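# Stack the standing pallet collar onto the pallet's collar

## Task

Place the pallet collar that is standing up so it sits squarely on top of the collar already resting on the pallet.

## Robot and tools

Setup: four identical i2rt Big YAM arms (arm1, arm2, arm3, arm4), each with six revolute joints, a two-finger gripper and a wrist camera. Two fixed room cameras, cam_high and cam_low, also give views. Poses use one shared scene frame in metres: origin on the floor, +z up. Each arm's foot (base_link) has a calibrated pose and faces along its own +x: arm1 at x=-0.449 y=-0.868 z=+0.858 quat_wxyz=(+0.721, +0.002, +0.006, +0.693); arm2 at x=+0.221 y=-0.877 z=+0.850 quat_wxyz=(+0.666, +0.001, -0.004, +0.746); arm3 at x=+1.002 y=-0.052 z=+0.852 quat_wxyz=(+0.107, +0.005, +0.005, -0.994); arm4 at x=-0.910 y=-0.163 z=+0.906 quat_wxyz=(+0.993, +0.006, -0.002, -0.120). Reach is about 1.0 m from the joint1 axis.

Hand point: "hand" is the spot between the finger pads, roughly 1 cm behind the tips. Fingers point along the hand's +z; they open and close along its y. The printed hand pose may be off, more so at long reach, and a hand often settles a centimetre or more away from where it was sent.

move: arguments are arm1..arm4 (each optional, each a separate object for that arm) plus cameras. An omitted arm gets nothing new but may still push toward an earlier target. Per arm:
- joints: absolute joint targets by name, in radians (gripper in metres). Ranges: joint1_rad -2.879..2.879 (base yaw, positive counter-clockwise from above, 0 along the foot's +x); joint2_rad 0..3.141 (shoulder; 0 is upper arm pointing back, positive lifts it up and forward); joint3_rad 0..3.019 (elbow; 0 fully folded, positive opens); joint4_rad -1.692..1.57 (wrist pitch, positive tips fingers up); joint5_rad -1.57..1.57 (sideways swing, positive to the arm's right); joint6_rad -2.094..2.094 (roll, positive clockwise seen from behind the hand); gripper_m 0..0.093 (fingertip gap). Done tolerances: ±0.045, ±0.14, ±0.09, ±0.055, ±0.03, ±0.035 rad, ±0.003 m.
- target: one list of seven numbers [x, y, z, qw, qx, qy, qz], an absolute hand pose in the scene frame (same format as the "hand" result line). The hand travels in a straight line from its hand_target toward it. With target, joints may only contain gripper_m.
- speed: top path speed in m/s, 0.002..0.5, default 0.25, only allowed with target; rotation capped at twice that in rad/s.
All motions in one call begin together; all hand paths in one call finish together, paced by the slowest. Paths last 0.5..10 s (cut off at 10 s); no action exceeds 15 s. Each control step the path pose is limited to 100 mm and 20 degrees from the measured hand, then solved by damped IK, favouring position. Hands lag, drift and may overshoot speed near full stretch. Paths ignore obstacles and other arms. Unknown keys make a call invalid; out-of-range values get it refused, and a refusal (or a stop during a call) cancels later move/wait/finished_scene calls in that reply.

cameras: list of arm1_cam_wrist, arm2_cam_wrist, arm3_cam_wrist, arm4_cam_wrist, cam_high, cam_low, or all; omitted or null means all, [] means none. The pictures line lists image order.

wait(seconds 0..10, cameras): lets time pass with no new command. zoom_image(camera, region [x0,y0,x1,y1] pixels, at most 504x504, origin top-left) enlarges the last image of a camera that appeared in the latest results. read_manual gives only licence text. finished_scene(scene) ends the scene irreversibly; the goal must hold with robots let go.

Results: per-robot state, including joint_positions, Joint velocities (omitted if negligible, "within noise" if small), joint torques (drive output including gravity, with per-arm offset and noise; joints 3 and 4 wrap at ±28 N m), temperatures once changed 5 °C, hand and hand_target. The "move" line reports each moved arm as done or its worst status. Statuses: off_target (stopped short, may still push); time_out (joints keep nearby targets and keep pushing; on_its_own lists them, "held at" is a target not a reading; send the reported position to relax); "joint command not followed"/"pose unreachable" means a self/arm-collision check blocked the command, then not_followed, and the arm may keep retrying. Arms listed "as last shown" weren't commanded and show old values.

Gripper: clamped on a hard part, gripper_m reads up to 0.005 m under its width; closed on nothing 0.000..0.002. Commanding about 0.005 m below the contact reading gives full force (about 50-64 N per pad). Release by commanding well above the reading.

Avoid: arms pressing hard into each other (fails the scene; no state line reports arm contact, and the clearance check may react late and lets fingers, grippers and cameras collide); knocking objects off the work area or onto the floor (fails); drops, releasing moving parts, slams and sustained hard pushing. Arms keep pushing on contact and motors heat from loads, stretched poses or unreachable targets; MOTOR HOT appears at 85 °C and at 100 °C the arm goes limp for 30-60 s (limit_stop_at_motor_heat; resend targets afterwards). Loose objects may occasionally get nudged. Scene time advances while composing replies, and smooth, low-effort, quick motion is preferred.

Each tool is called after "Emit:" as a command line: name --argument value for each argument, lists and objects as JSON in quotes; but a table of rows of numbers goes row by row, as --pt "numbers of a row", without its own name.

## Session

Emit:
move

Scene clock: 0.00 s.
Joint torques (N m): no reading
Motor temperatures (°C): arm1=[31 38 36 30 37 29 36] | arm2=[32 31 27 34 33 27 31] | arm3=[29 32 35 37 28 30 28] | arm4=[36 28 37 30 29 34 28]
Heat: arm1: hottest joint2_rad 38 °C; arm2: hottest joint4_rad 34 °C; arm3: hottest joint4_rad 37 °C; arm4: hottest joint3_rad 37 °C.
Joint velocities: within noise
arm1.joint_positions: joint1_rad=-0.398 joint2_rad=+0.470 joint3_rad=+1.390 joint4_rad=-1.240 joint5_rad=+0.115 joint6_rad=+0.097 gripper_m=+0.09396
arm1.joint_status: not commanded
arm1.hand: x=-0.3492 y=-0.7115 z=+1.4449 quat_wxyz=(-0.499, +0.372, -0.723, -0.299) (m; scene frame)
arm1.hand_target: x=-0.3509 y=-0.7153 z=+1.4564 quat_wxyz=(-0.508, +0.368, -0.717, -0.306) (m; scene frame)
arm1.hand_status: not commanded
arm2.joint_positions: joint1_rad=+0.088 joint2_rad=+0.484 joint3_rad=+1.404 joint4_rad=-1.425 joint5_rad=-0.290 joint6_rad=+0.382 gripper_m=+0.09396
arm2.joint_status: not commanded
arm2.hand: x=+0.1399 y=-0.7350 z=+1.4055 quat_wxyz=(-0.132, +0.603, -0.605, -0.503) (m; scene frame)
arm2.hand_target: x=+0.1405 y=-0.7382 z=+1.4154 quat_wxyz=(-0.138, +0.600, -0.600, -0.511) (m; scene frame)
arm2.hand_status: not commanded
arm3.joint_positions: joint1_rad=-0.295 joint2_rad=+0.553 joint3_rad=+1.337 joint4_rad=-1.279 joint5_rad=+0.134 joint6_rad=+0.463 gripper_m=+0.09396
arm3.joint_status: not commanded
arm3.hand: x=+0.7796 y=-0.0168 z=+1.3910 quat_wxyz=(-0.035, -0.819, +0.261, +0.511) (m; scene frame)
arm3.hand_target: x=+0.7824 y=-0.0171 z=+1.4028 quat_wxyz=(-0.037, -0.812, +0.259, +0.522) (m; scene frame)
arm3.hand_status: not commanded
arm4.joint_positions: joint1_rad=+0.170 joint2_rad=+0.616 joint3_rad=+1.374 joint4_rad=-1.499 joint5_rad=+0.177 joint6_rad=-0.496 gripper_m=+0.09396
arm4.joint_status: not commanded
arm4.hand: x=-0.7070 y=-0.2144 z=+1.4101 quat_wxyz=(-0.367, +0.155, -0.899, +0.185) (m; scene frame)
arm4.hand_target: x=-0.7087 y=-0.2144 z=+1.4233 quat_wxyz=(-0.381, +0.153, -0.892, +0.188) (m; scene frame)
arm4.hand_status: not commanded
pictures: arm1_cam_wrist, arm2_cam_wrist, arm3_cam_wrist, arm4_cam_wrist, cam_high, cam_low
Images, in order (width x height): arm1_cam_wrist 672x504, arm2_cam_wrist 672x504, arm3_cam_wrist 672x504, arm4_cam_wrist 672x504, cam_high 672x504, cam_low 672x504.

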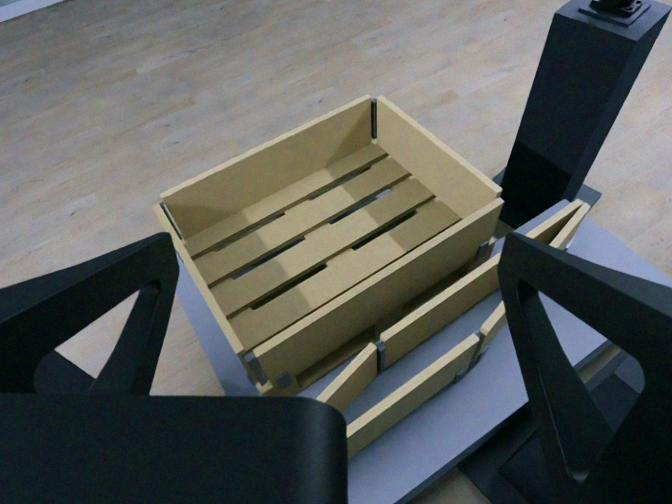

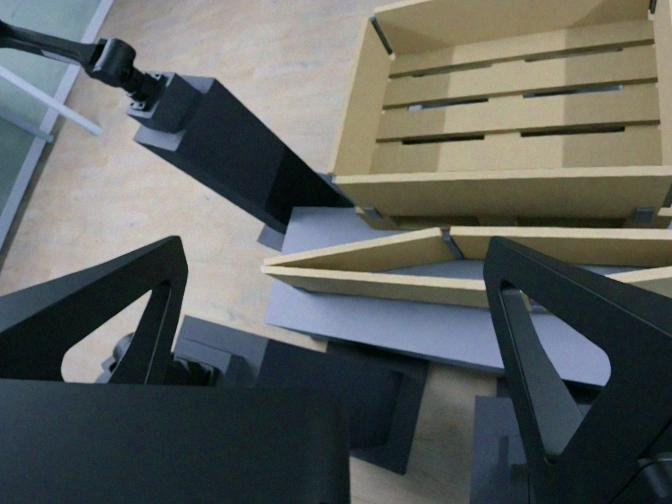

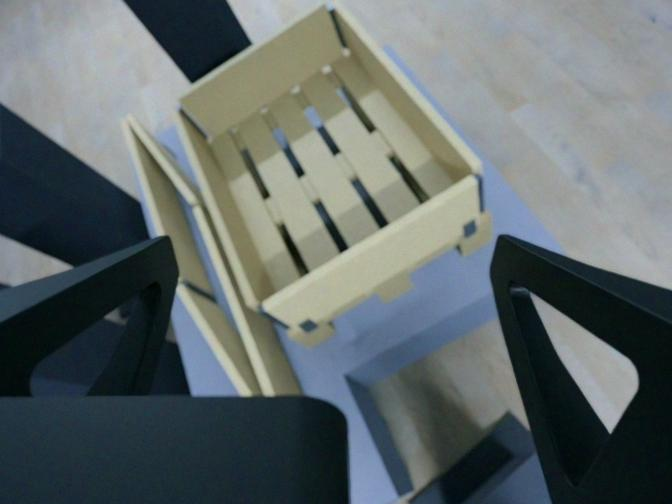

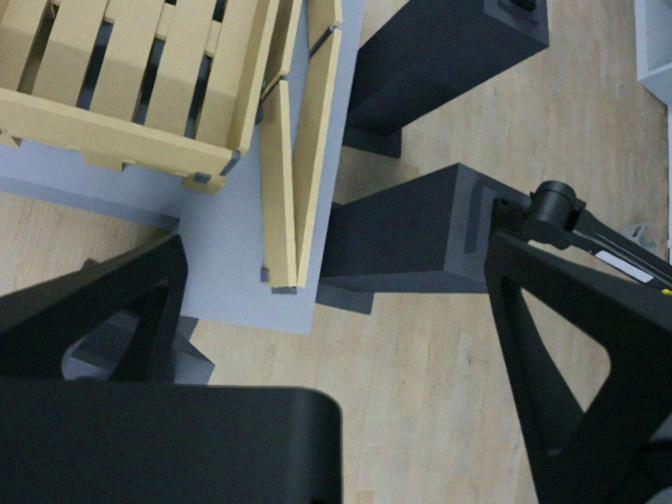

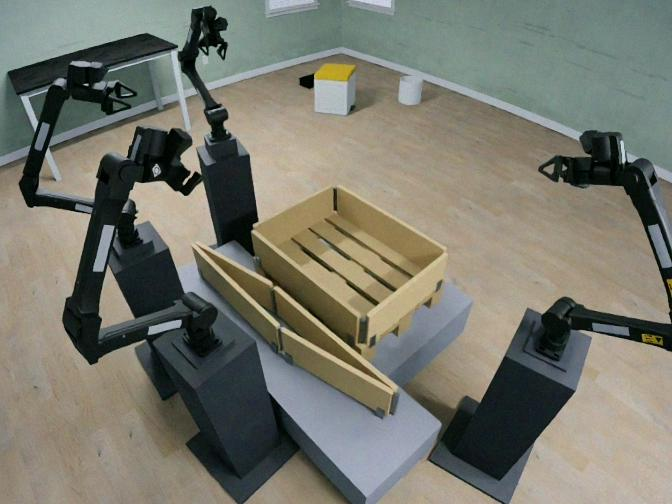

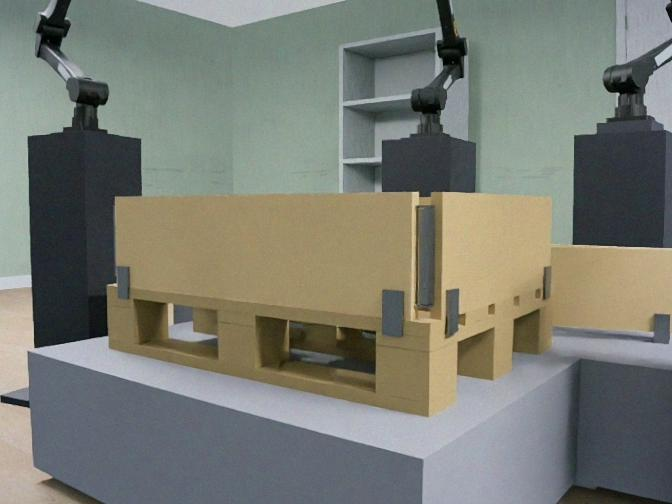

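Emit:
zoom_image --camera "cam_high" --region '[170, 170, 490, 440]'

Emit:
zoom_image --camera "arm1_cam_wrist" --region '[140, 80, 640, 460]'

Emit:
zoom_image --camera "arm4_cam_wrist" --region '[0, 0, 400, 320]'

Emit:
zoom_image --camera "arm2_cam_wrist" --region '[230, 0, 672, 400]'

Emit:
zoom_image --camera "arm3_cam_wrist" --region '[90, 0, 590, 440]'

Emit:
zoom_image --camera "cam_low" --region '[340, 180, 672, 440]'

Scaled by 1.575 from the camera's 672x504 image, which has a finer 960x720 frame.

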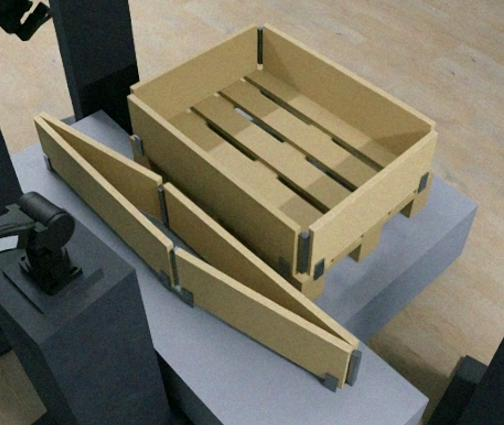

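Scaled by 1.008 from the camera's 672x504 image, which has a finer 960x720 frame.

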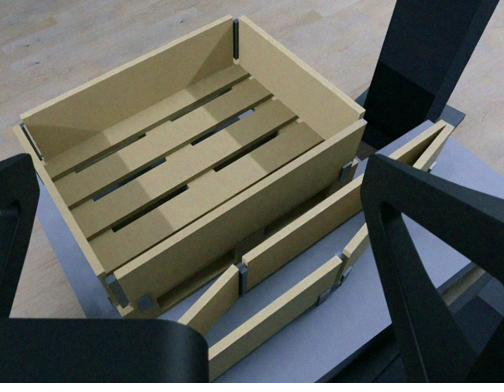

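Scaled by 1.260 from the camera's 672x504 image, which has a finer 960x720 frame.

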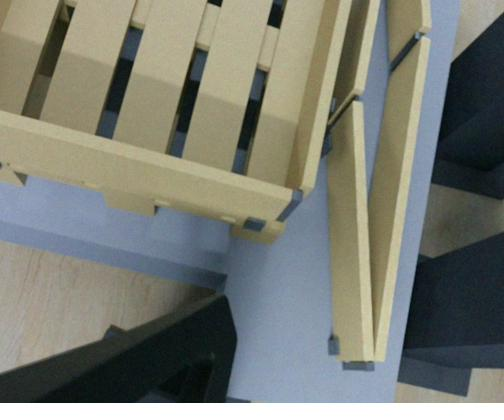

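Scaled by 1.140 from the camera's 672x504 image, which has a finer 960x720 frame.

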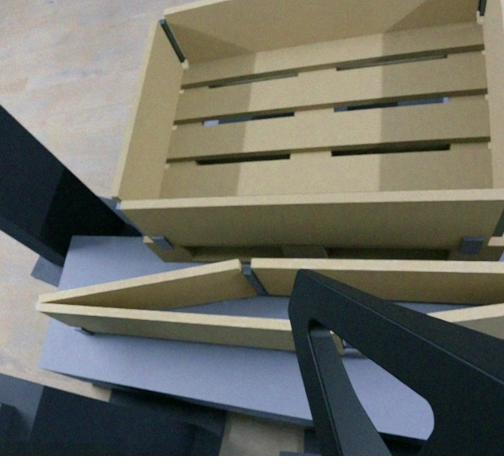

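Scaled by 1.008 from the camera's 672x504 image, which has a finer 960x720 frame.

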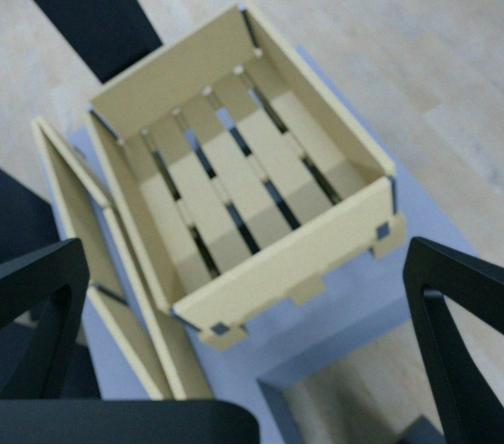

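Scaled by 1.518 from the camera's 672x504 image, which has a finer 960x720 frame.

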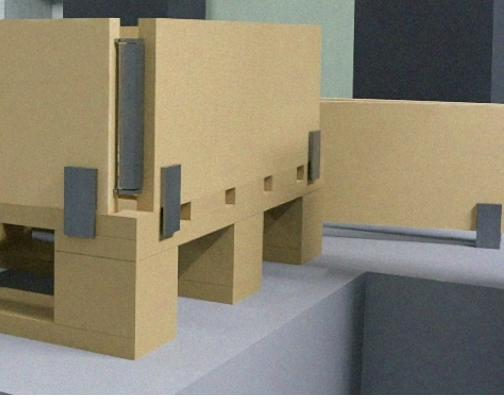

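Emit:
move --arm1 '{"target":[-0.18,-0.54,0.70,0,0,1,0],"speed":0.3}' --arm2 '{"target":[0.09,-0.545,0.70,0,1,0,0],"speed":0.3}' --arm3 '{"target":[0.50,-0.475,0.70,0,0.994,0.113,0],"speed":0.3}' --arm4 '{"target":[-0.38,-0.465,0.70,0,-0.113,0.994,0],"speed":0.3}'

Scene clock: 85.97 s.
Joint torques (N m): arm1=[-0.97 -12.98 7.24 0.06 -0.08 0.12] | arm2=[0.73 -12.1 4.74 0.49 0 -0.31] | arm3=[2.37 -20.66 9.78 0.02 -0.07 -0.24] | arm4=[-0.62 -20.54 9.4 0.02 0.06 -0.18]
Motor temperatures (°C): arm1=[31 38 40 30 35 28 34] | arm2=[32 31 32 33 32 26 30] | arm3=[29 32 45 36 28 29 28] | arm4=[36 28 47 30 28 32 28]
Heat: arm1: hottest joint3_rad 40 °C; arm2: hottest joint4_rad 33 °C; arm3: hottest joint3_rad 45 °C; arm4: hottest joint3_rad 47 °C.
move: arm1 off_target; arm2 off_target; arm3 off_target; arm4 off_target
arm1.joint_positions: joint1_rad=-0.635 joint2_rad=+2.030 joint3_rad=+0.897 joint4_rad=-0.442 joint5_rad=+0.006 joint6_rad=+0.871 gripper_m=+0.09396
arm1.hand: x=-0.1936 y=-0.5486 z=+0.7010 quat_wxyz=(+0.005, +0.013, -1.000, +0.006) (m; scene frame)
arm1.hand_target: x=-0.1807 y=-0.5406 z=+0.7019 quat_wxyz=(+0.000, +0.001, -1.000, -0.002) (m; scene frame)
arm1.hand_status: off_target (0.016 m and 1.8 deg from the pose sent, 0.783 m and 87.4 deg at the start)
arm2.joint_positions: joint1_rad=+0.262 joint2_rad=+1.943 joint3_rad=+0.711 joint4_rad=-0.359 joint5_rad=-0.001 joint6_rad=-1.177 gripper_m=+0.09397
arm2.hand: x=+0.0959 y=-0.5549 z=+0.7038 quat_wxyz=(+0.006, +1.000, -0.009, +0.005) (m; scene frame)
arm2.hand_target: x=+0.0906 y=-0.5458 z=+0.7019 quat_wxyz=(-0.003, +1.000, +0.001, +0.004) (m; scene frame)
arm2.hand_status: off_target (0.012 m and 1.4 deg from the pose sent, 0.732 m and 105.9 deg at the start)
arm3.joint_positions: joint1_rad=+0.473 joint2_rad=+2.395 joint3_rad=+1.728 joint4_rad=-0.911 joint5_rad=+0.003 joint6_rad=+0.498 gripper_m=+0.09396
arm3.hand: x=+0.5050 y=-0.4585 z=+0.6986 quat_wxyz=(+0.008, -0.995, -0.094, -0.007) (m; scene frame)
arm3.hand_target: x=+0.5013 y=-0.4736 z=+0.7017 quat_wxyz=(+0.002, -0.994, -0.109, -0.001) (m; scene frame)
arm3.hand_status: off_target (0.017 m and 2.5 deg from the pose sent, 0.875 m and 76.8 deg at the start)
arm4.joint_positions: joint1_rad=-0.268 joint2_rad=+2.429 joint3_rad=+1.558 joint4_rad=-0.717 joint5_rad=+0.013 joint6_rad=-0.726 gripper_m=+0.09396
arm4.hand: x=-0.3907 y=-0.4517 z=+0.6945 quat_wxyz=(+0.007, +0.109, -0.994, -0.006) (m; scene frame)
arm4.hand_target: x=-0.3811 y=-0.4658 z=+0.7015 quat_wxyz=(+0.000, +0.107, -0.994, +0.001) (m; scene frame)
arm4.hand_status: off_target (0.018 m and 1.1 deg from the pose sent, 0.821 m and 48.9 deg at the start)
pictures: arm1_cam_wrist, arm2_cam_wrist, arm3_cam_wrist, arm4_cam_wrist, cam_high, cam_low

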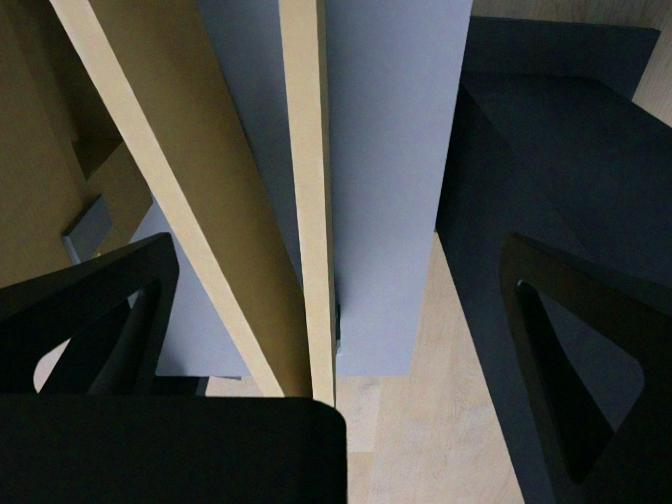

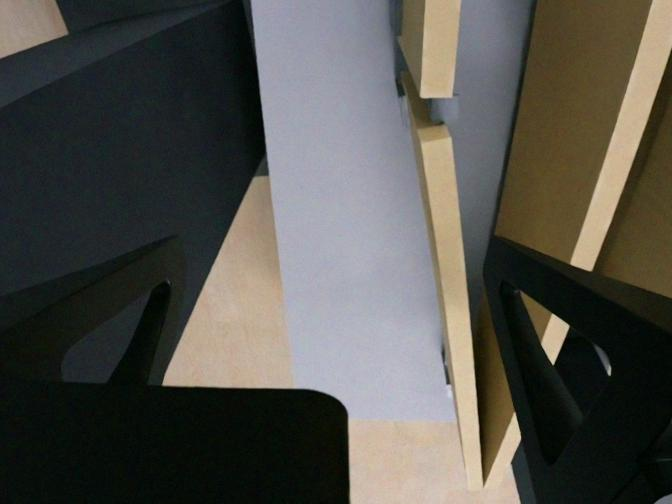

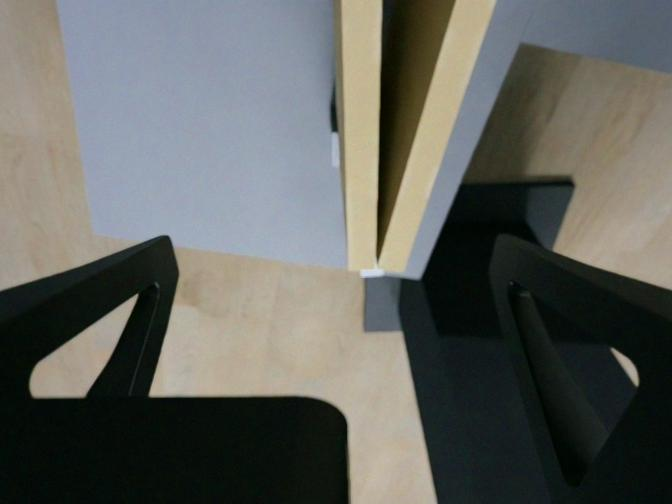

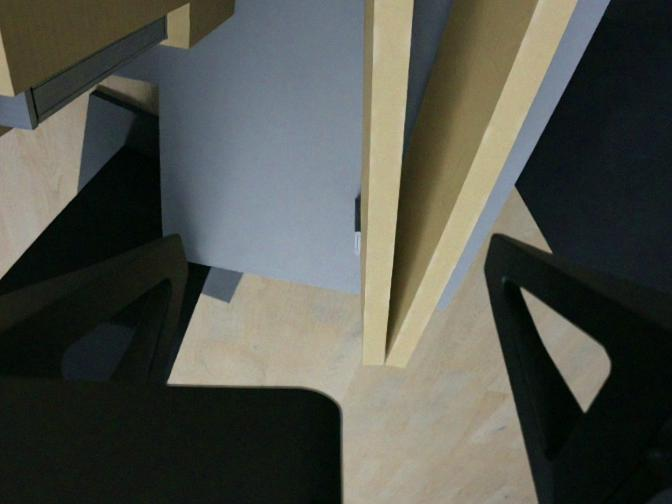

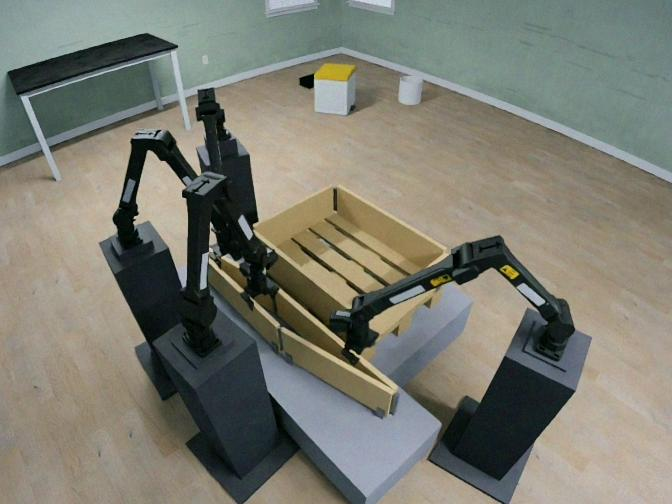

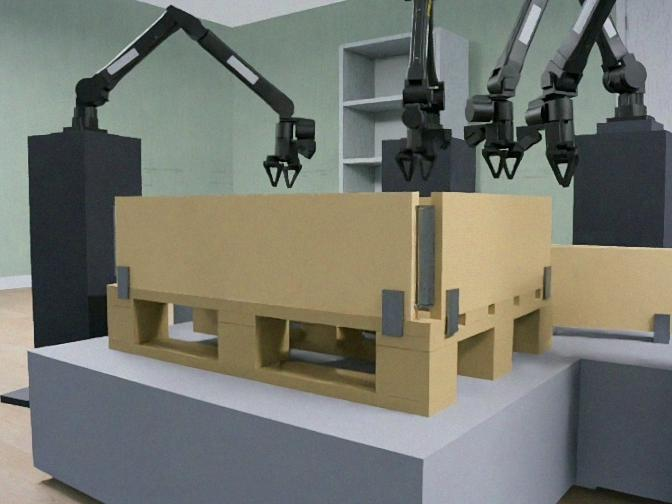

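Emit:
move --arm1 '{"target":[-0.247,-0.522,0.60,0,0,1,0],"speed":0.2}' --arm2 '{"target":[0.025,-0.476,0.60,0,1,0,0],"speed":0.2}' --arm3 '{"target":[0.496,-0.455,0.60,0,0.994,0.113,0],"speed":0.2}' --arm4 '{"target":[-0.44,-0.519,0.60,0,-0.113,0.994,0],"speed":0.2}'

Scene clock: 142.43 s.
Joint torques (N m): arm1=[1.08 -13.68 3.66 0.61 0.06 0.13] | arm2=[0.5 -16.44 4.34 0.25 -0.27 -0.06] | arm3=[0.32 -21.07 8.57 0.59 -0.07 -0.23] | arm4=[0.38 -20.54 7.38 0.91 -0.04 -0.23]
Motor temperatures (°C): arm1=[31 39 39 30 34 28 33] | arm2=[32 32 30 33 31 26 29] | arm3=[29 37 46 36 28 28 27] | arm4=[35 35 47 29 28 32 28]
move: arm1 off_target; arm2 done; arm3 off_target; arm4 off_target
arm1.joint_positions: joint1_rad=-0.501 joint2_rad=+2.293 joint3_rad=+0.915 joint4_rad=-0.203 joint5_rad=+0.006 joint6_rad=+1.029 gripper_m=+0.09396
arm1.hand: x=-0.2487 y=-0.5324 z=+0.6024 quat_wxyz=(+0.005, +0.001, -1.000, +0.009) (m; scene frame)
arm1.hand_target: x=-0.2471 y=-0.5224 z=+0.6002 quat_wxyz=(+0.000, +0.000, -1.000, +0.001) (m; scene frame)
arm1.hand_status: off_target (0.011 m and 1.2 deg from the pose sent, 0.117 m and 1.8 deg at the start)
arm2.joint_positions: joint1_rad=+0.341 joint2_rad=+2.313 joint3_rad=+1.045 joint4_rad=-0.313 joint5_rad=-0.004 joint6_rad=-1.135 gripper_m=+0.09397
arm2.hand: x=+0.0295 y=-0.4804 z=+0.6047 quat_wxyz=(+0.002, +1.000, +0.009, +0.002) (m; scene frame)
arm2.hand_target: x=+0.0250 y=-0.4759 z=+0.6001 quat_wxyz=(+0.000, +1.000, +0.005, +0.000) (m; scene frame)
arm2.hand_status: done (0.008 m and 1.1 deg from the pose sent, 0.148 m and 1.4 deg at the start)
arm3.joint_positions: joint1_rad=+0.473 joint2_rad=+2.568 joint3_rad=+1.752 joint4_rad=-0.773 joint5_rad=-0.001 joint6_rad=+0.463 gripper_m=+0.09396
arm3.hand: x=+0.5142 y=-0.4513 z=+0.5978 quat_wxyz=(+0.010, -0.994, -0.112, -0.013) (m; scene frame)
arm3.hand_target: x=+0.4964 y=-0.4545 z=+0.6005 quat_wxyz=(+0.000, -0.994, -0.113, +0.000) (m; scene frame)
arm3.hand_status: off_target (0.019 m and 1.8 deg from the pose sent, 0.099 m and 2.5 deg at the start)
arm4.joint_positions: joint1_rad=-0.410 joint2_rad=+2.611 joint3_rad=+1.582 joint4_rad=-0.584 joint5_rad=+0.014 joint6_rad=-0.865 gripper_m=+0.09396
arm4.hand: x=-0.4562 y=-0.5061 z=+0.5957 quat_wxyz=(+0.016, +0.108, -0.994, -0.015) (m; scene frame)
arm4.hand_target: x=-0.4407 y=-0.5186 z=+0.6007 quat_wxyz=(+0.001, +0.113, -0.994, +0.000) (m; scene frame)
arm4.hand_status: off_target (0.021 m and 2.6 deg from the pose sent, 0.126 m and 1.1 deg at the start)
pictures: arm1_cam_wrist, arm2_cam_wrist, arm3_cam_wrist, arm4_cam_wrist, cam_high, cam_low

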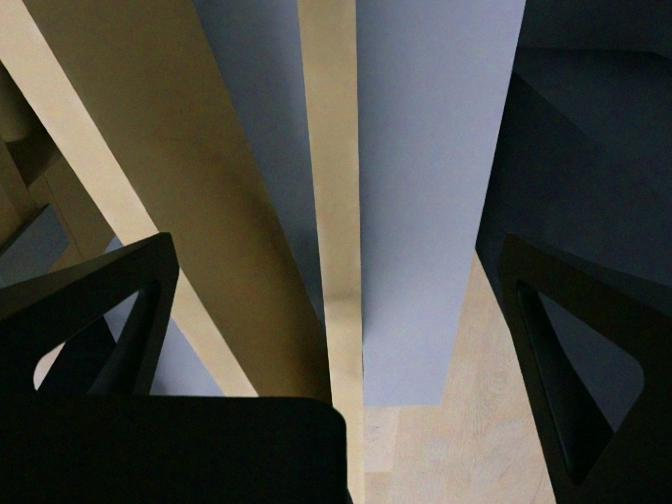

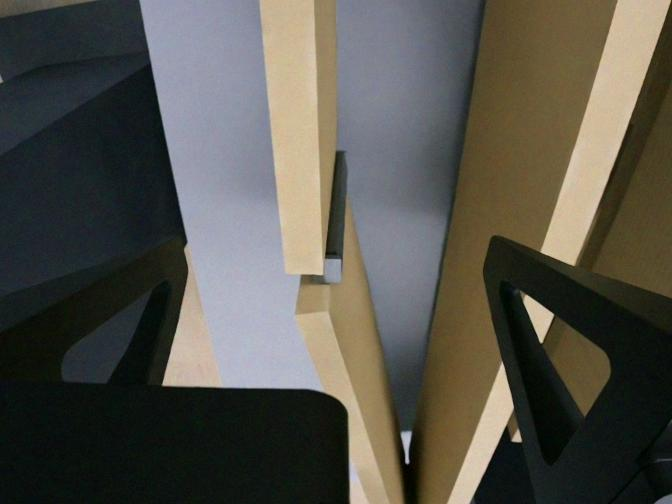

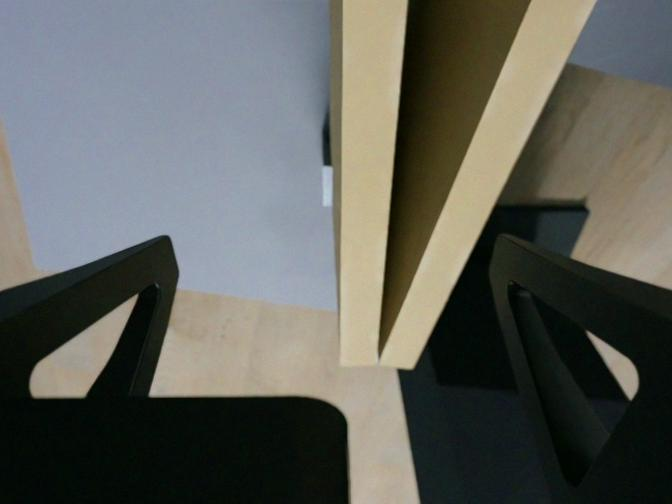

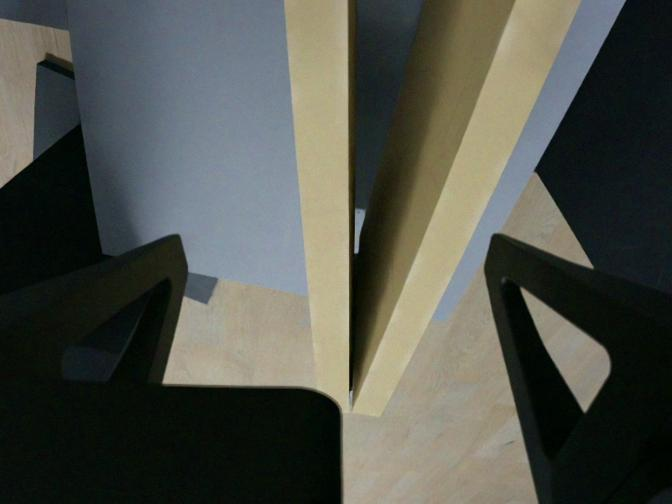

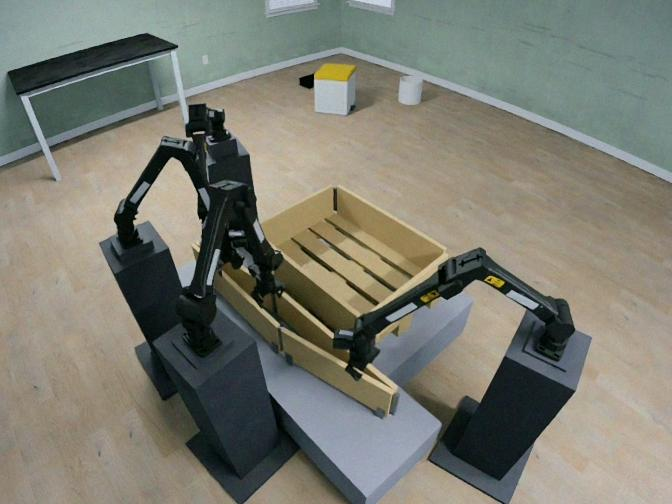

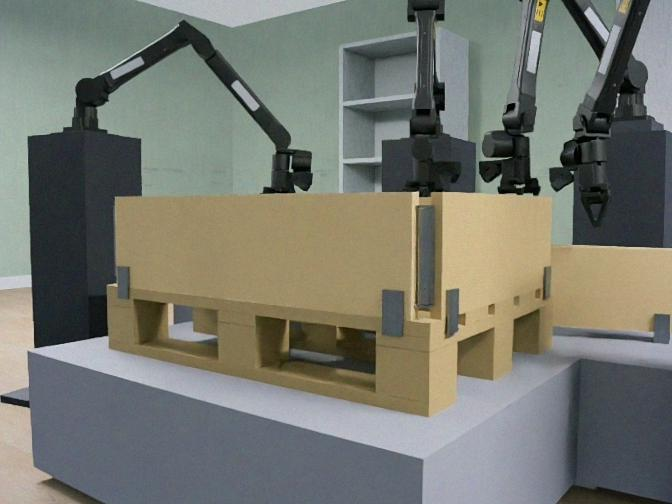

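Emit:
move --arm1 '{"target":[-0.247,-0.520,0.445,0,0,1,0],"speed":0.12,"joints":{"gripper_m":0.08}}' --arm2 '{"target":[0.025,-0.4995,0.445,0,1,0,0],"speed":0.12,"joints":{"gripper_m":0.08}}' --arm3 '{"target":[0.496,-0.437,0.448,0,0.994,0.113,0],"speed":0.12,"joints":{"gripper_m":0.065}}' --arm4 '{"target":[-0.44,-0.511,0.448,0,-0.113,0.994,0],"speed":0.12,"joints":{"gripper_m":0.075}}'

Scene clock: 156.07 s.
Joint torques (N m): arm1=[0.97 -13.33 2.51 0.76 0.06 0.12] | arm2=[0.91 -16.03 1.94 0.68 -0.06 -0.04] | arm3=[-0.56 -18.49 6.71 0.38 0.16 -0.3] | arm4=[-0.09 -16.5 9.48 1.37 0.33 -0.16]
move: arm1 off_target; arm2 off_target; arm3 off_target; arm4 off_target
arm1.joint_positions: joint1_rad=-0.501 joint2_rad=+2.701 joint3_rad=+1.160 joint4_rad=-0.026 joint5_rad=+0.006 joint6_rad=+1.029 gripper_m=+0.08010
arm1.joint_status: all done
arm1.hand: x=-0.2445 y=-0.5236 z=+0.4562 quat_wxyz=(+0.002, +0.001, -1.000, +0.003) (m; scene frame)
arm1.hand_target: x=-0.2471 y=-0.5202 z=+0.4454 quat_wxyz=(+0.000, +0.001, -1.000, +0.000) (m; scene frame)
arm1.hand_status: off_target (0.012 m and 0.4 deg from the pose sent, 0.158 m and 1.2 deg at the start)
arm2.joint_positions: joint1_rad=+0.363 joint2_rad=+2.697 joint3_rad=+1.220 joint4_rad=-0.095 joint5_rad=-0.015 joint6_rad=-1.101 gripper_m=+0.08008
arm2.joint_status: all done
arm2.hand: x=+0.0249 y=-0.4942 z=+0.4572 quat_wxyz=(+0.001, +1.000, +0.003, -0.004) (m; scene frame)
arm2.hand_target: x=+0.0242 y=-0.5001 z=+0.4454 quat_wxyz=(+0.001, +1.000, +0.000, -0.003) (m; scene frame)
arm2.hand_status: off_target (0.013 m and 0.6 deg from the pose sent, 0.161 m and 1.1 deg at the start)
arm3.joint_positions: joint1_rad=+0.462 joint2_rad=+2.849 joint3_rad=+1.961 joint4_rad=-0.635 joint5_rad=-0.008 joint6_rad=+0.450 gripper_m=+0.06503
arm3.joint_status: all done
arm3.hand: x=+0.4940 y=-0.4601 z=+0.4755 quat_wxyz=(-0.011, -0.993, -0.113, +0.013) (m; scene frame)
arm3.hand_target: x=+0.4976 y=-0.4367 z=+0.4494 quat_wxyz=(+0.000, -0.994, -0.113, +0.000) (m; scene frame)
arm3.hand_status: off_target (0.036 m and 2.0 deg from the pose sent, 0.152 m and 1.8 deg at the start)
arm4.joint_positions: joint1_rad=-0.398 joint2_rad=+2.908 joint3_rad=+1.817 joint4_rad=-0.505 joint5_rad=-0.007 joint6_rad=-0.863 gripper_m=+0.07500
arm4.joint_status: all done
arm4.hand: x=-0.4441 y=-0.5001 z=+0.4726 quat_wxyz=(+0.003, +0.112, -0.994, -0.017) (m; scene frame)
arm4.hand_target: x=-0.4405 y=-0.5082 z=+0.4499 quat_wxyz=(-0.004, +0.113, -0.994, -0.004) (m; scene frame)
arm4.hand_status: off_target (0.027 m and 2.0 deg from the pose sent, 0.149 m and 2.6 deg at the start)
pictures: arm1_cam_wrist, arm2_cam_wrist, arm3_cam_wrist, arm4_cam_wrist, cam_high, cam_low

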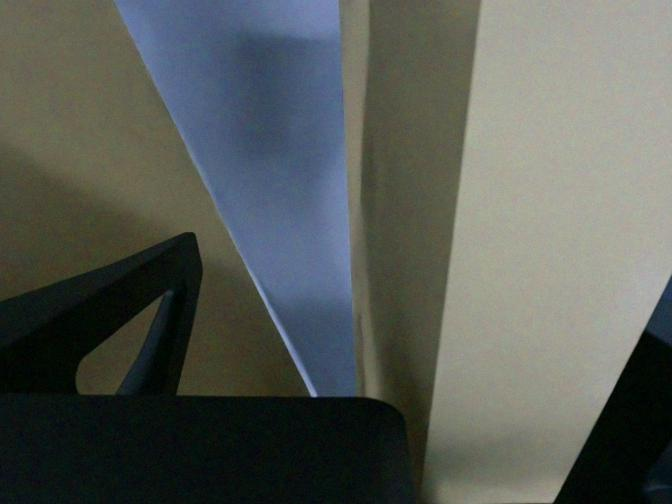

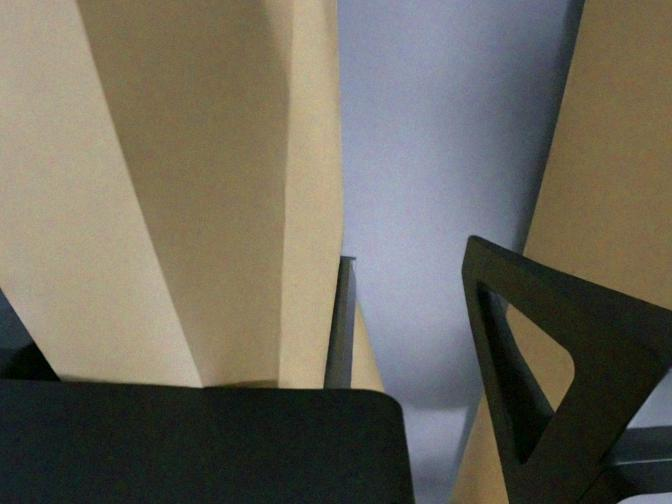

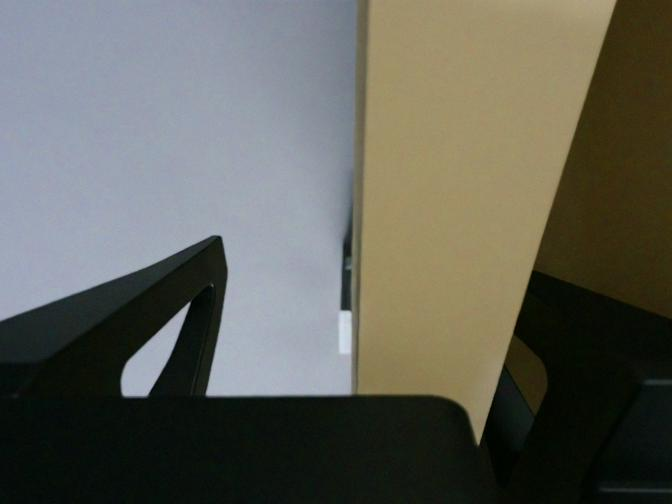

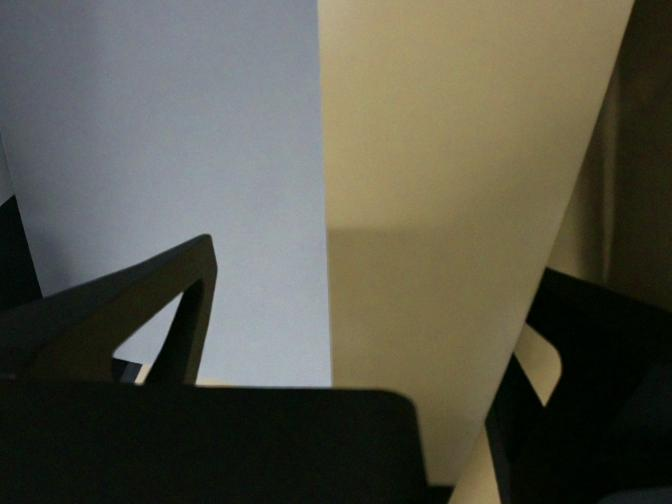

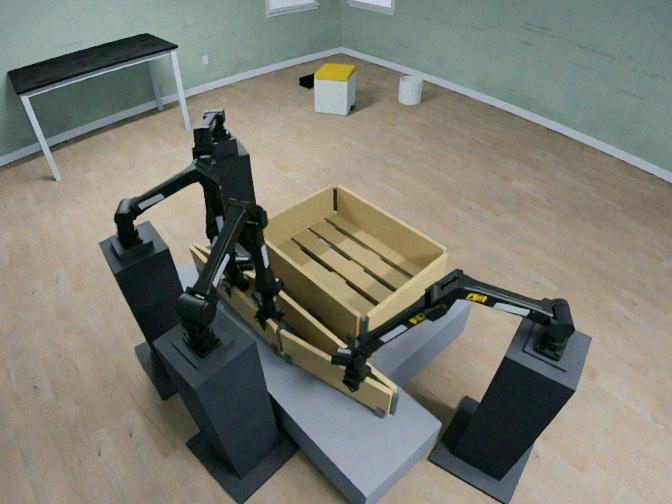

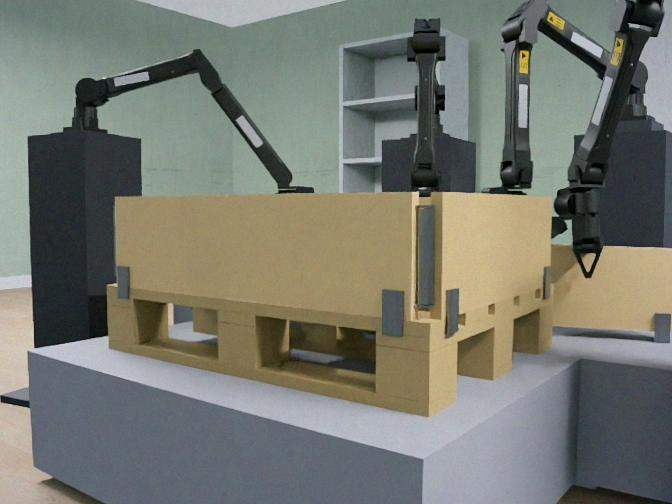

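Emit:
zoom_image --camera "cam_high" --region '[170, 190, 430, 430]'

Emit:
zoom_image --camera "arm1_cam_wrist" --region '[250, 0, 672, 504]'

Emit:
zoom_image --camera "arm2_cam_wrist" --region '[0, 0, 500, 504]'

Scaled by 1.938 from the camera's 672x504 image, which has a finer 960x720 frame.

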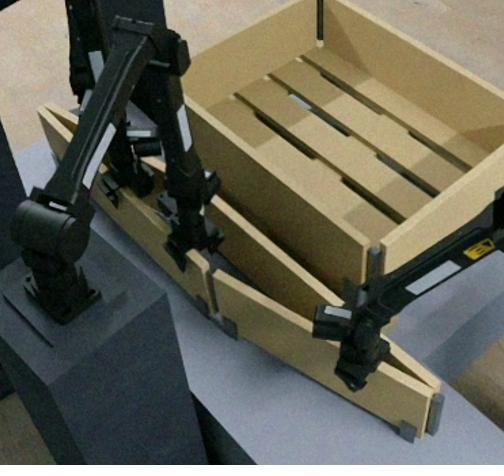

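Scaled by 1.000.

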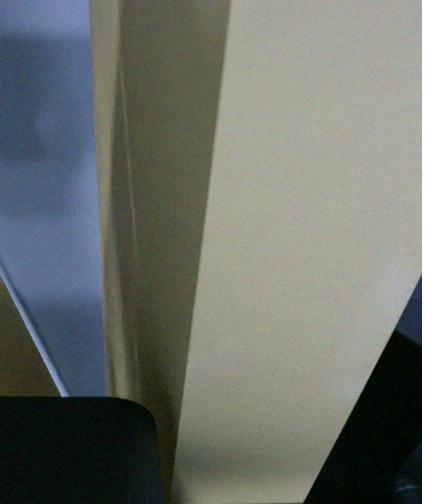

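Scaled by 1.000.

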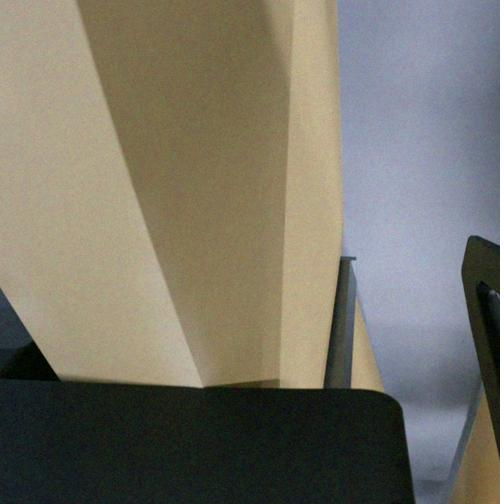

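Emit:
move --arm1 '{"joints":{"gripper_m":0.03}}' --arm2 '{"joints":{"gripper_m":0.03}}' --cameras '["arm1_cam_wrist","arm2_cam_wrist","arm3_cam_wrist","arm4_cam_wrist"]'

Scene clock: 175.83 s.
Joint torques (N m): arm1=[0.97 -13.22 3.07 0.75 -0.41 0.19] | arm2=[0.67 -15.91 2.56 0.66 -0.01 -0.04] | arm3=[-0.38 -19.72 6.53 0.36 0.18 -0.28] | arm4=[-1.08 -16.67 9.25 1.51 0.58 -0.28]
move: arm1 done; arm2 done
arm1.joint_positions: joint1_rad=-0.502 joint2_rad=+2.701 joint3_rad=+1.152 joint4_rad=-0.028 joint5_rad=+0.031 joint6_rad=+1.025 gripper_m=+0.03022
arm1.joint_status: all done
arm1.hand: x=-0.2432 y=-0.5304 z=+0.4563 quat_wxyz=(-0.006, +0.003, -1.000, +0.013) (m; scene frame)
arm2.joint_positions: joint1_rad=+0.366 joint2_rad=+2.697 joint3_rad=+1.211 joint4_rad=-0.097 joint5_rad=-0.020 joint6_rad=-1.101 gripper_m=+0.03014
arm2.joint_status: all done
arm2.hand: x=+0.0260 y=-0.5005 z=+0.4569 quat_wxyz=(+0.006, +1.000, +0.005, -0.004) (m; scene frame)
arm3.joint_positions: joint1_rad=+0.461 joint2_rad=+2.865 joint3_rad=+1.962 joint4_rad=-0.630 joint5_rad=-0.008 joint6_rad=+0.447 gripper_m=+0.06503
arm3.hand: x=+0.4987 y=-0.4553 z=+0.4657 quat_wxyz=(-0.009, -0.993, -0.114, +0.009) (m; scene frame)
arm4.joint_positions: joint1_rad=-0.386 joint2_rad=+2.909 joint3_rad=+1.819 joint4_rad=-0.510 joint5_rad=-0.014 joint6_rad=-0.852 gripper_m=+0.07495
arm4.hand: x=-0.4396 y=-0.4936 z=+0.4727 quat_wxyz=(+0.002, +0.113, -0.993, -0.020) (m; scene frame)
pictures: arm1_cam_wrist, arm2_cam_wrist, arm3_cam_wrist, arm4_cam_wrist

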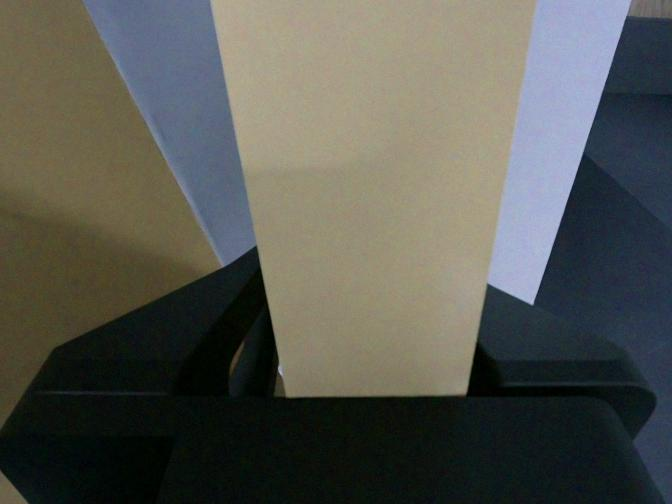

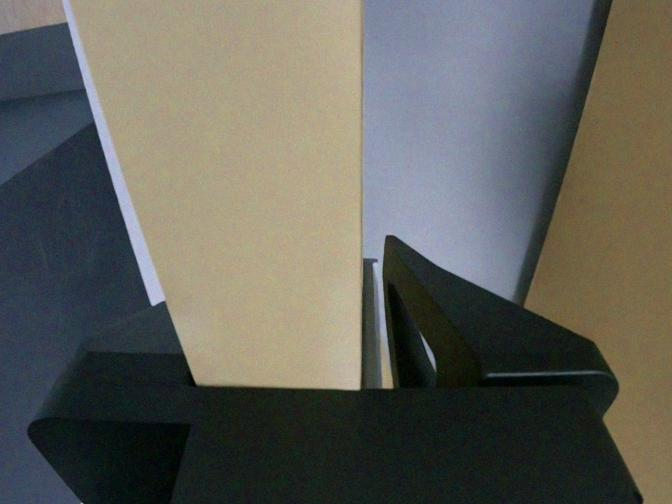

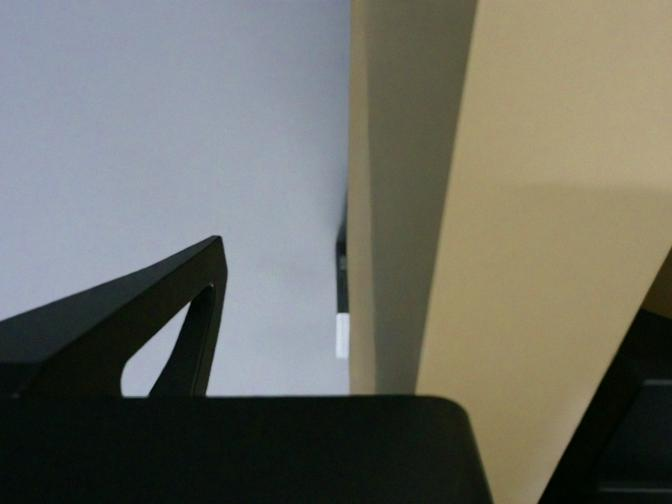

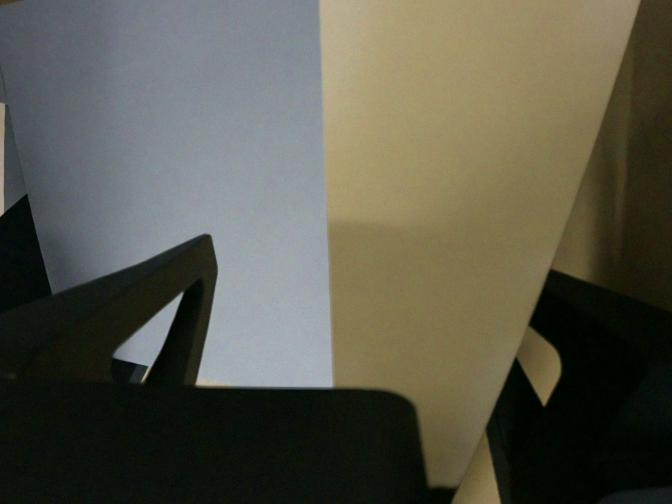

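Emit:
move --arm3 '{"joints":{"gripper_m":0.028}}' --arm4 '{"joints":{"gripper_m":0.028}}' --cameras '[]'

Emit:
move --arm1 '{"joints":{"gripper_m":0.01}}' --arm2 '{"joints":{"gripper_m":0.01}}' --arm3 '{"joints":{"gripper_m":0.01}}' --arm4 '{"joints":{"gripper_m":0.01}}'

Scene clock: 180.30 s.
move: arm3 done; arm4 done
arm3.joint_status: all done
arm4.joint_status: all done
pictures: none

Scene clock: 180.90 s.
Joint torques (N m): arm1=[1.03 -13.22 3.26 0.81 -0.4 0.41] | arm2=[0.26 -15.85 2.7 0.38 -0.09 0.18] | arm3=[0.73 -19.78 6.49 0.54 -0.1 -0.17] | arm4=[-1.08 -17.67 6.5 1.31 0.57 -0.16]
move: arm1 off_target; arm2 off_target; arm3 off_target; arm4 off_target
arm1.joint_positions: joint1_rad=-0.502 joint2_rad=+2.702 joint3_rad=+1.150 joint4_rad=-0.028 joint5_rad=+0.029 joint6_rad=+1.003 gripper_m=+0.01896
arm1.joint_status: gripper_m off_target (ended at +0.01899, target +0.01000)
arm1.hand: x=-0.2442 y=-0.5320 z=+0.4560 quat_wxyz=(-0.004, +0.014, -1.000, +0.014) (m; scene frame)
arm2.joint_positions: joint1_rad=+0.371 joint2_rad=+2.697 joint3_rad=+1.210 joint4_rad=-0.088 joint5_rad=-0.009 joint6_rad=-1.126 gripper_m=+0.01964
arm2.joint_status: gripper_m off_target (ended at +0.01968, target +0.01000)
arm2.hand: x=+0.0248 y=-0.4995 z=+0.4568 quat_wxyz=(+0.000, +1.000, +0.020, -0.001) (m; scene frame)
arm3.joint_positions: joint1_rad=+0.447 joint2_rad=+2.865 joint3_rad=+1.962 joint4_rad=-0.641 joint5_rad=+0.001 joint6_rad=+0.430 gripper_m=+0.01972
arm3.joint_status: gripper_m off_target (ended at +0.01975, target +0.01000)
arm3.hand: x=+0.4941 y=-0.4453 z=+0.4657 quat_wxyz=(-0.002, -0.993, -0.115, +0.007) (m; scene frame)
arm4.joint_positions: joint1_rad=-0.385 joint2_rad=+2.920 joint3_rad=+1.854 joint4_rad=-0.502 joint5_rad=-0.014 joint6_rad=-0.865 gripper_m=+0.01902
arm4.joint_status: gripper_m off_target (ended at +0.01904, target +0.01000)
arm4.hand: x=-0.4267 y=-0.5024 z=+0.4722 quat_wxyz=(-0.009, +0.119, -0.993, -0.010) (m; scene frame)
pictures: arm1_cam_wrist, arm2_cam_wrist, arm3_cam_wrist, arm4_cam_wrist, cam_high, cam_low

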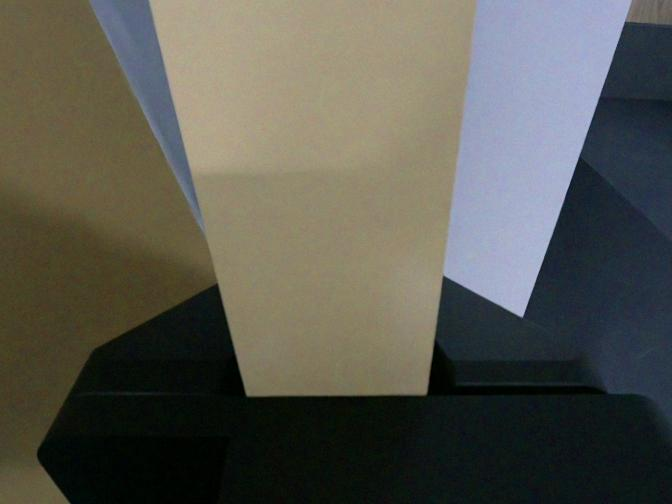

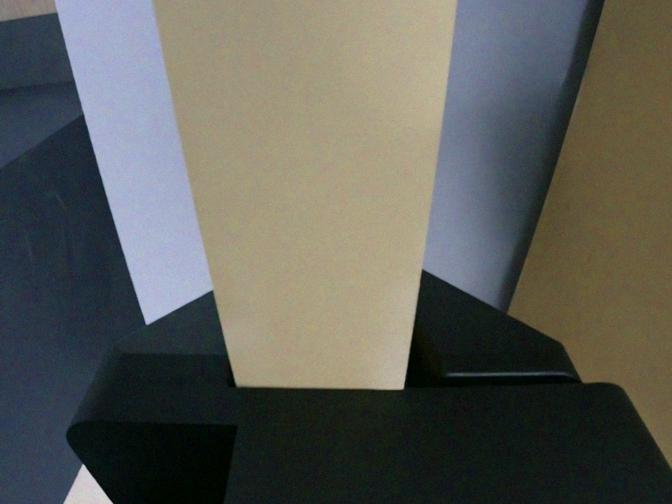

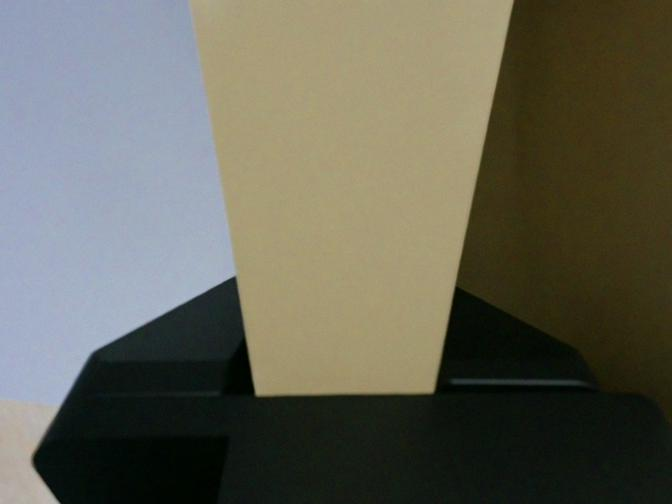

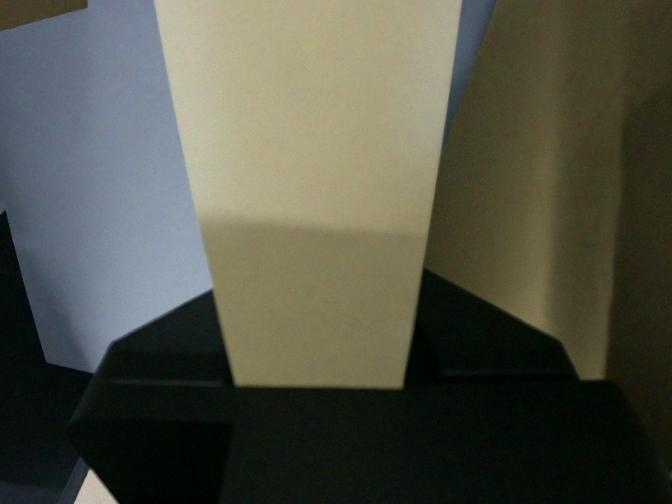

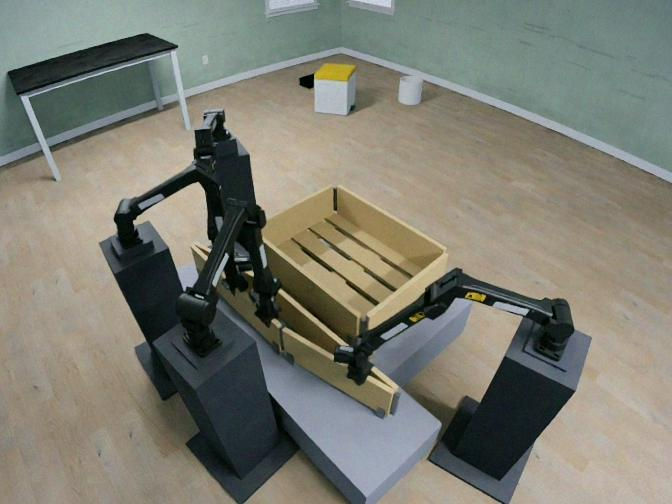

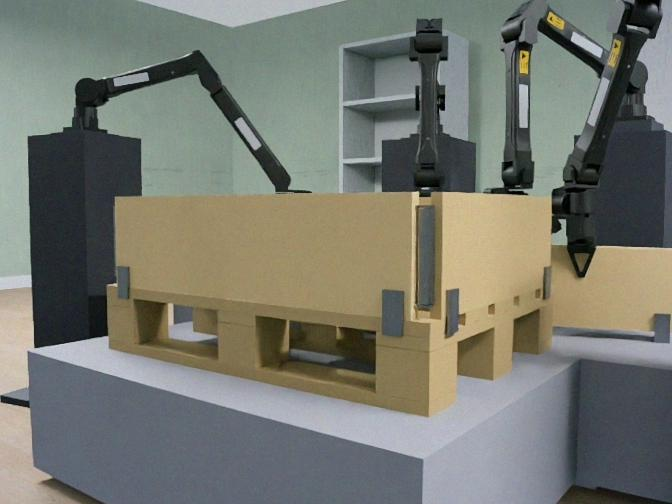

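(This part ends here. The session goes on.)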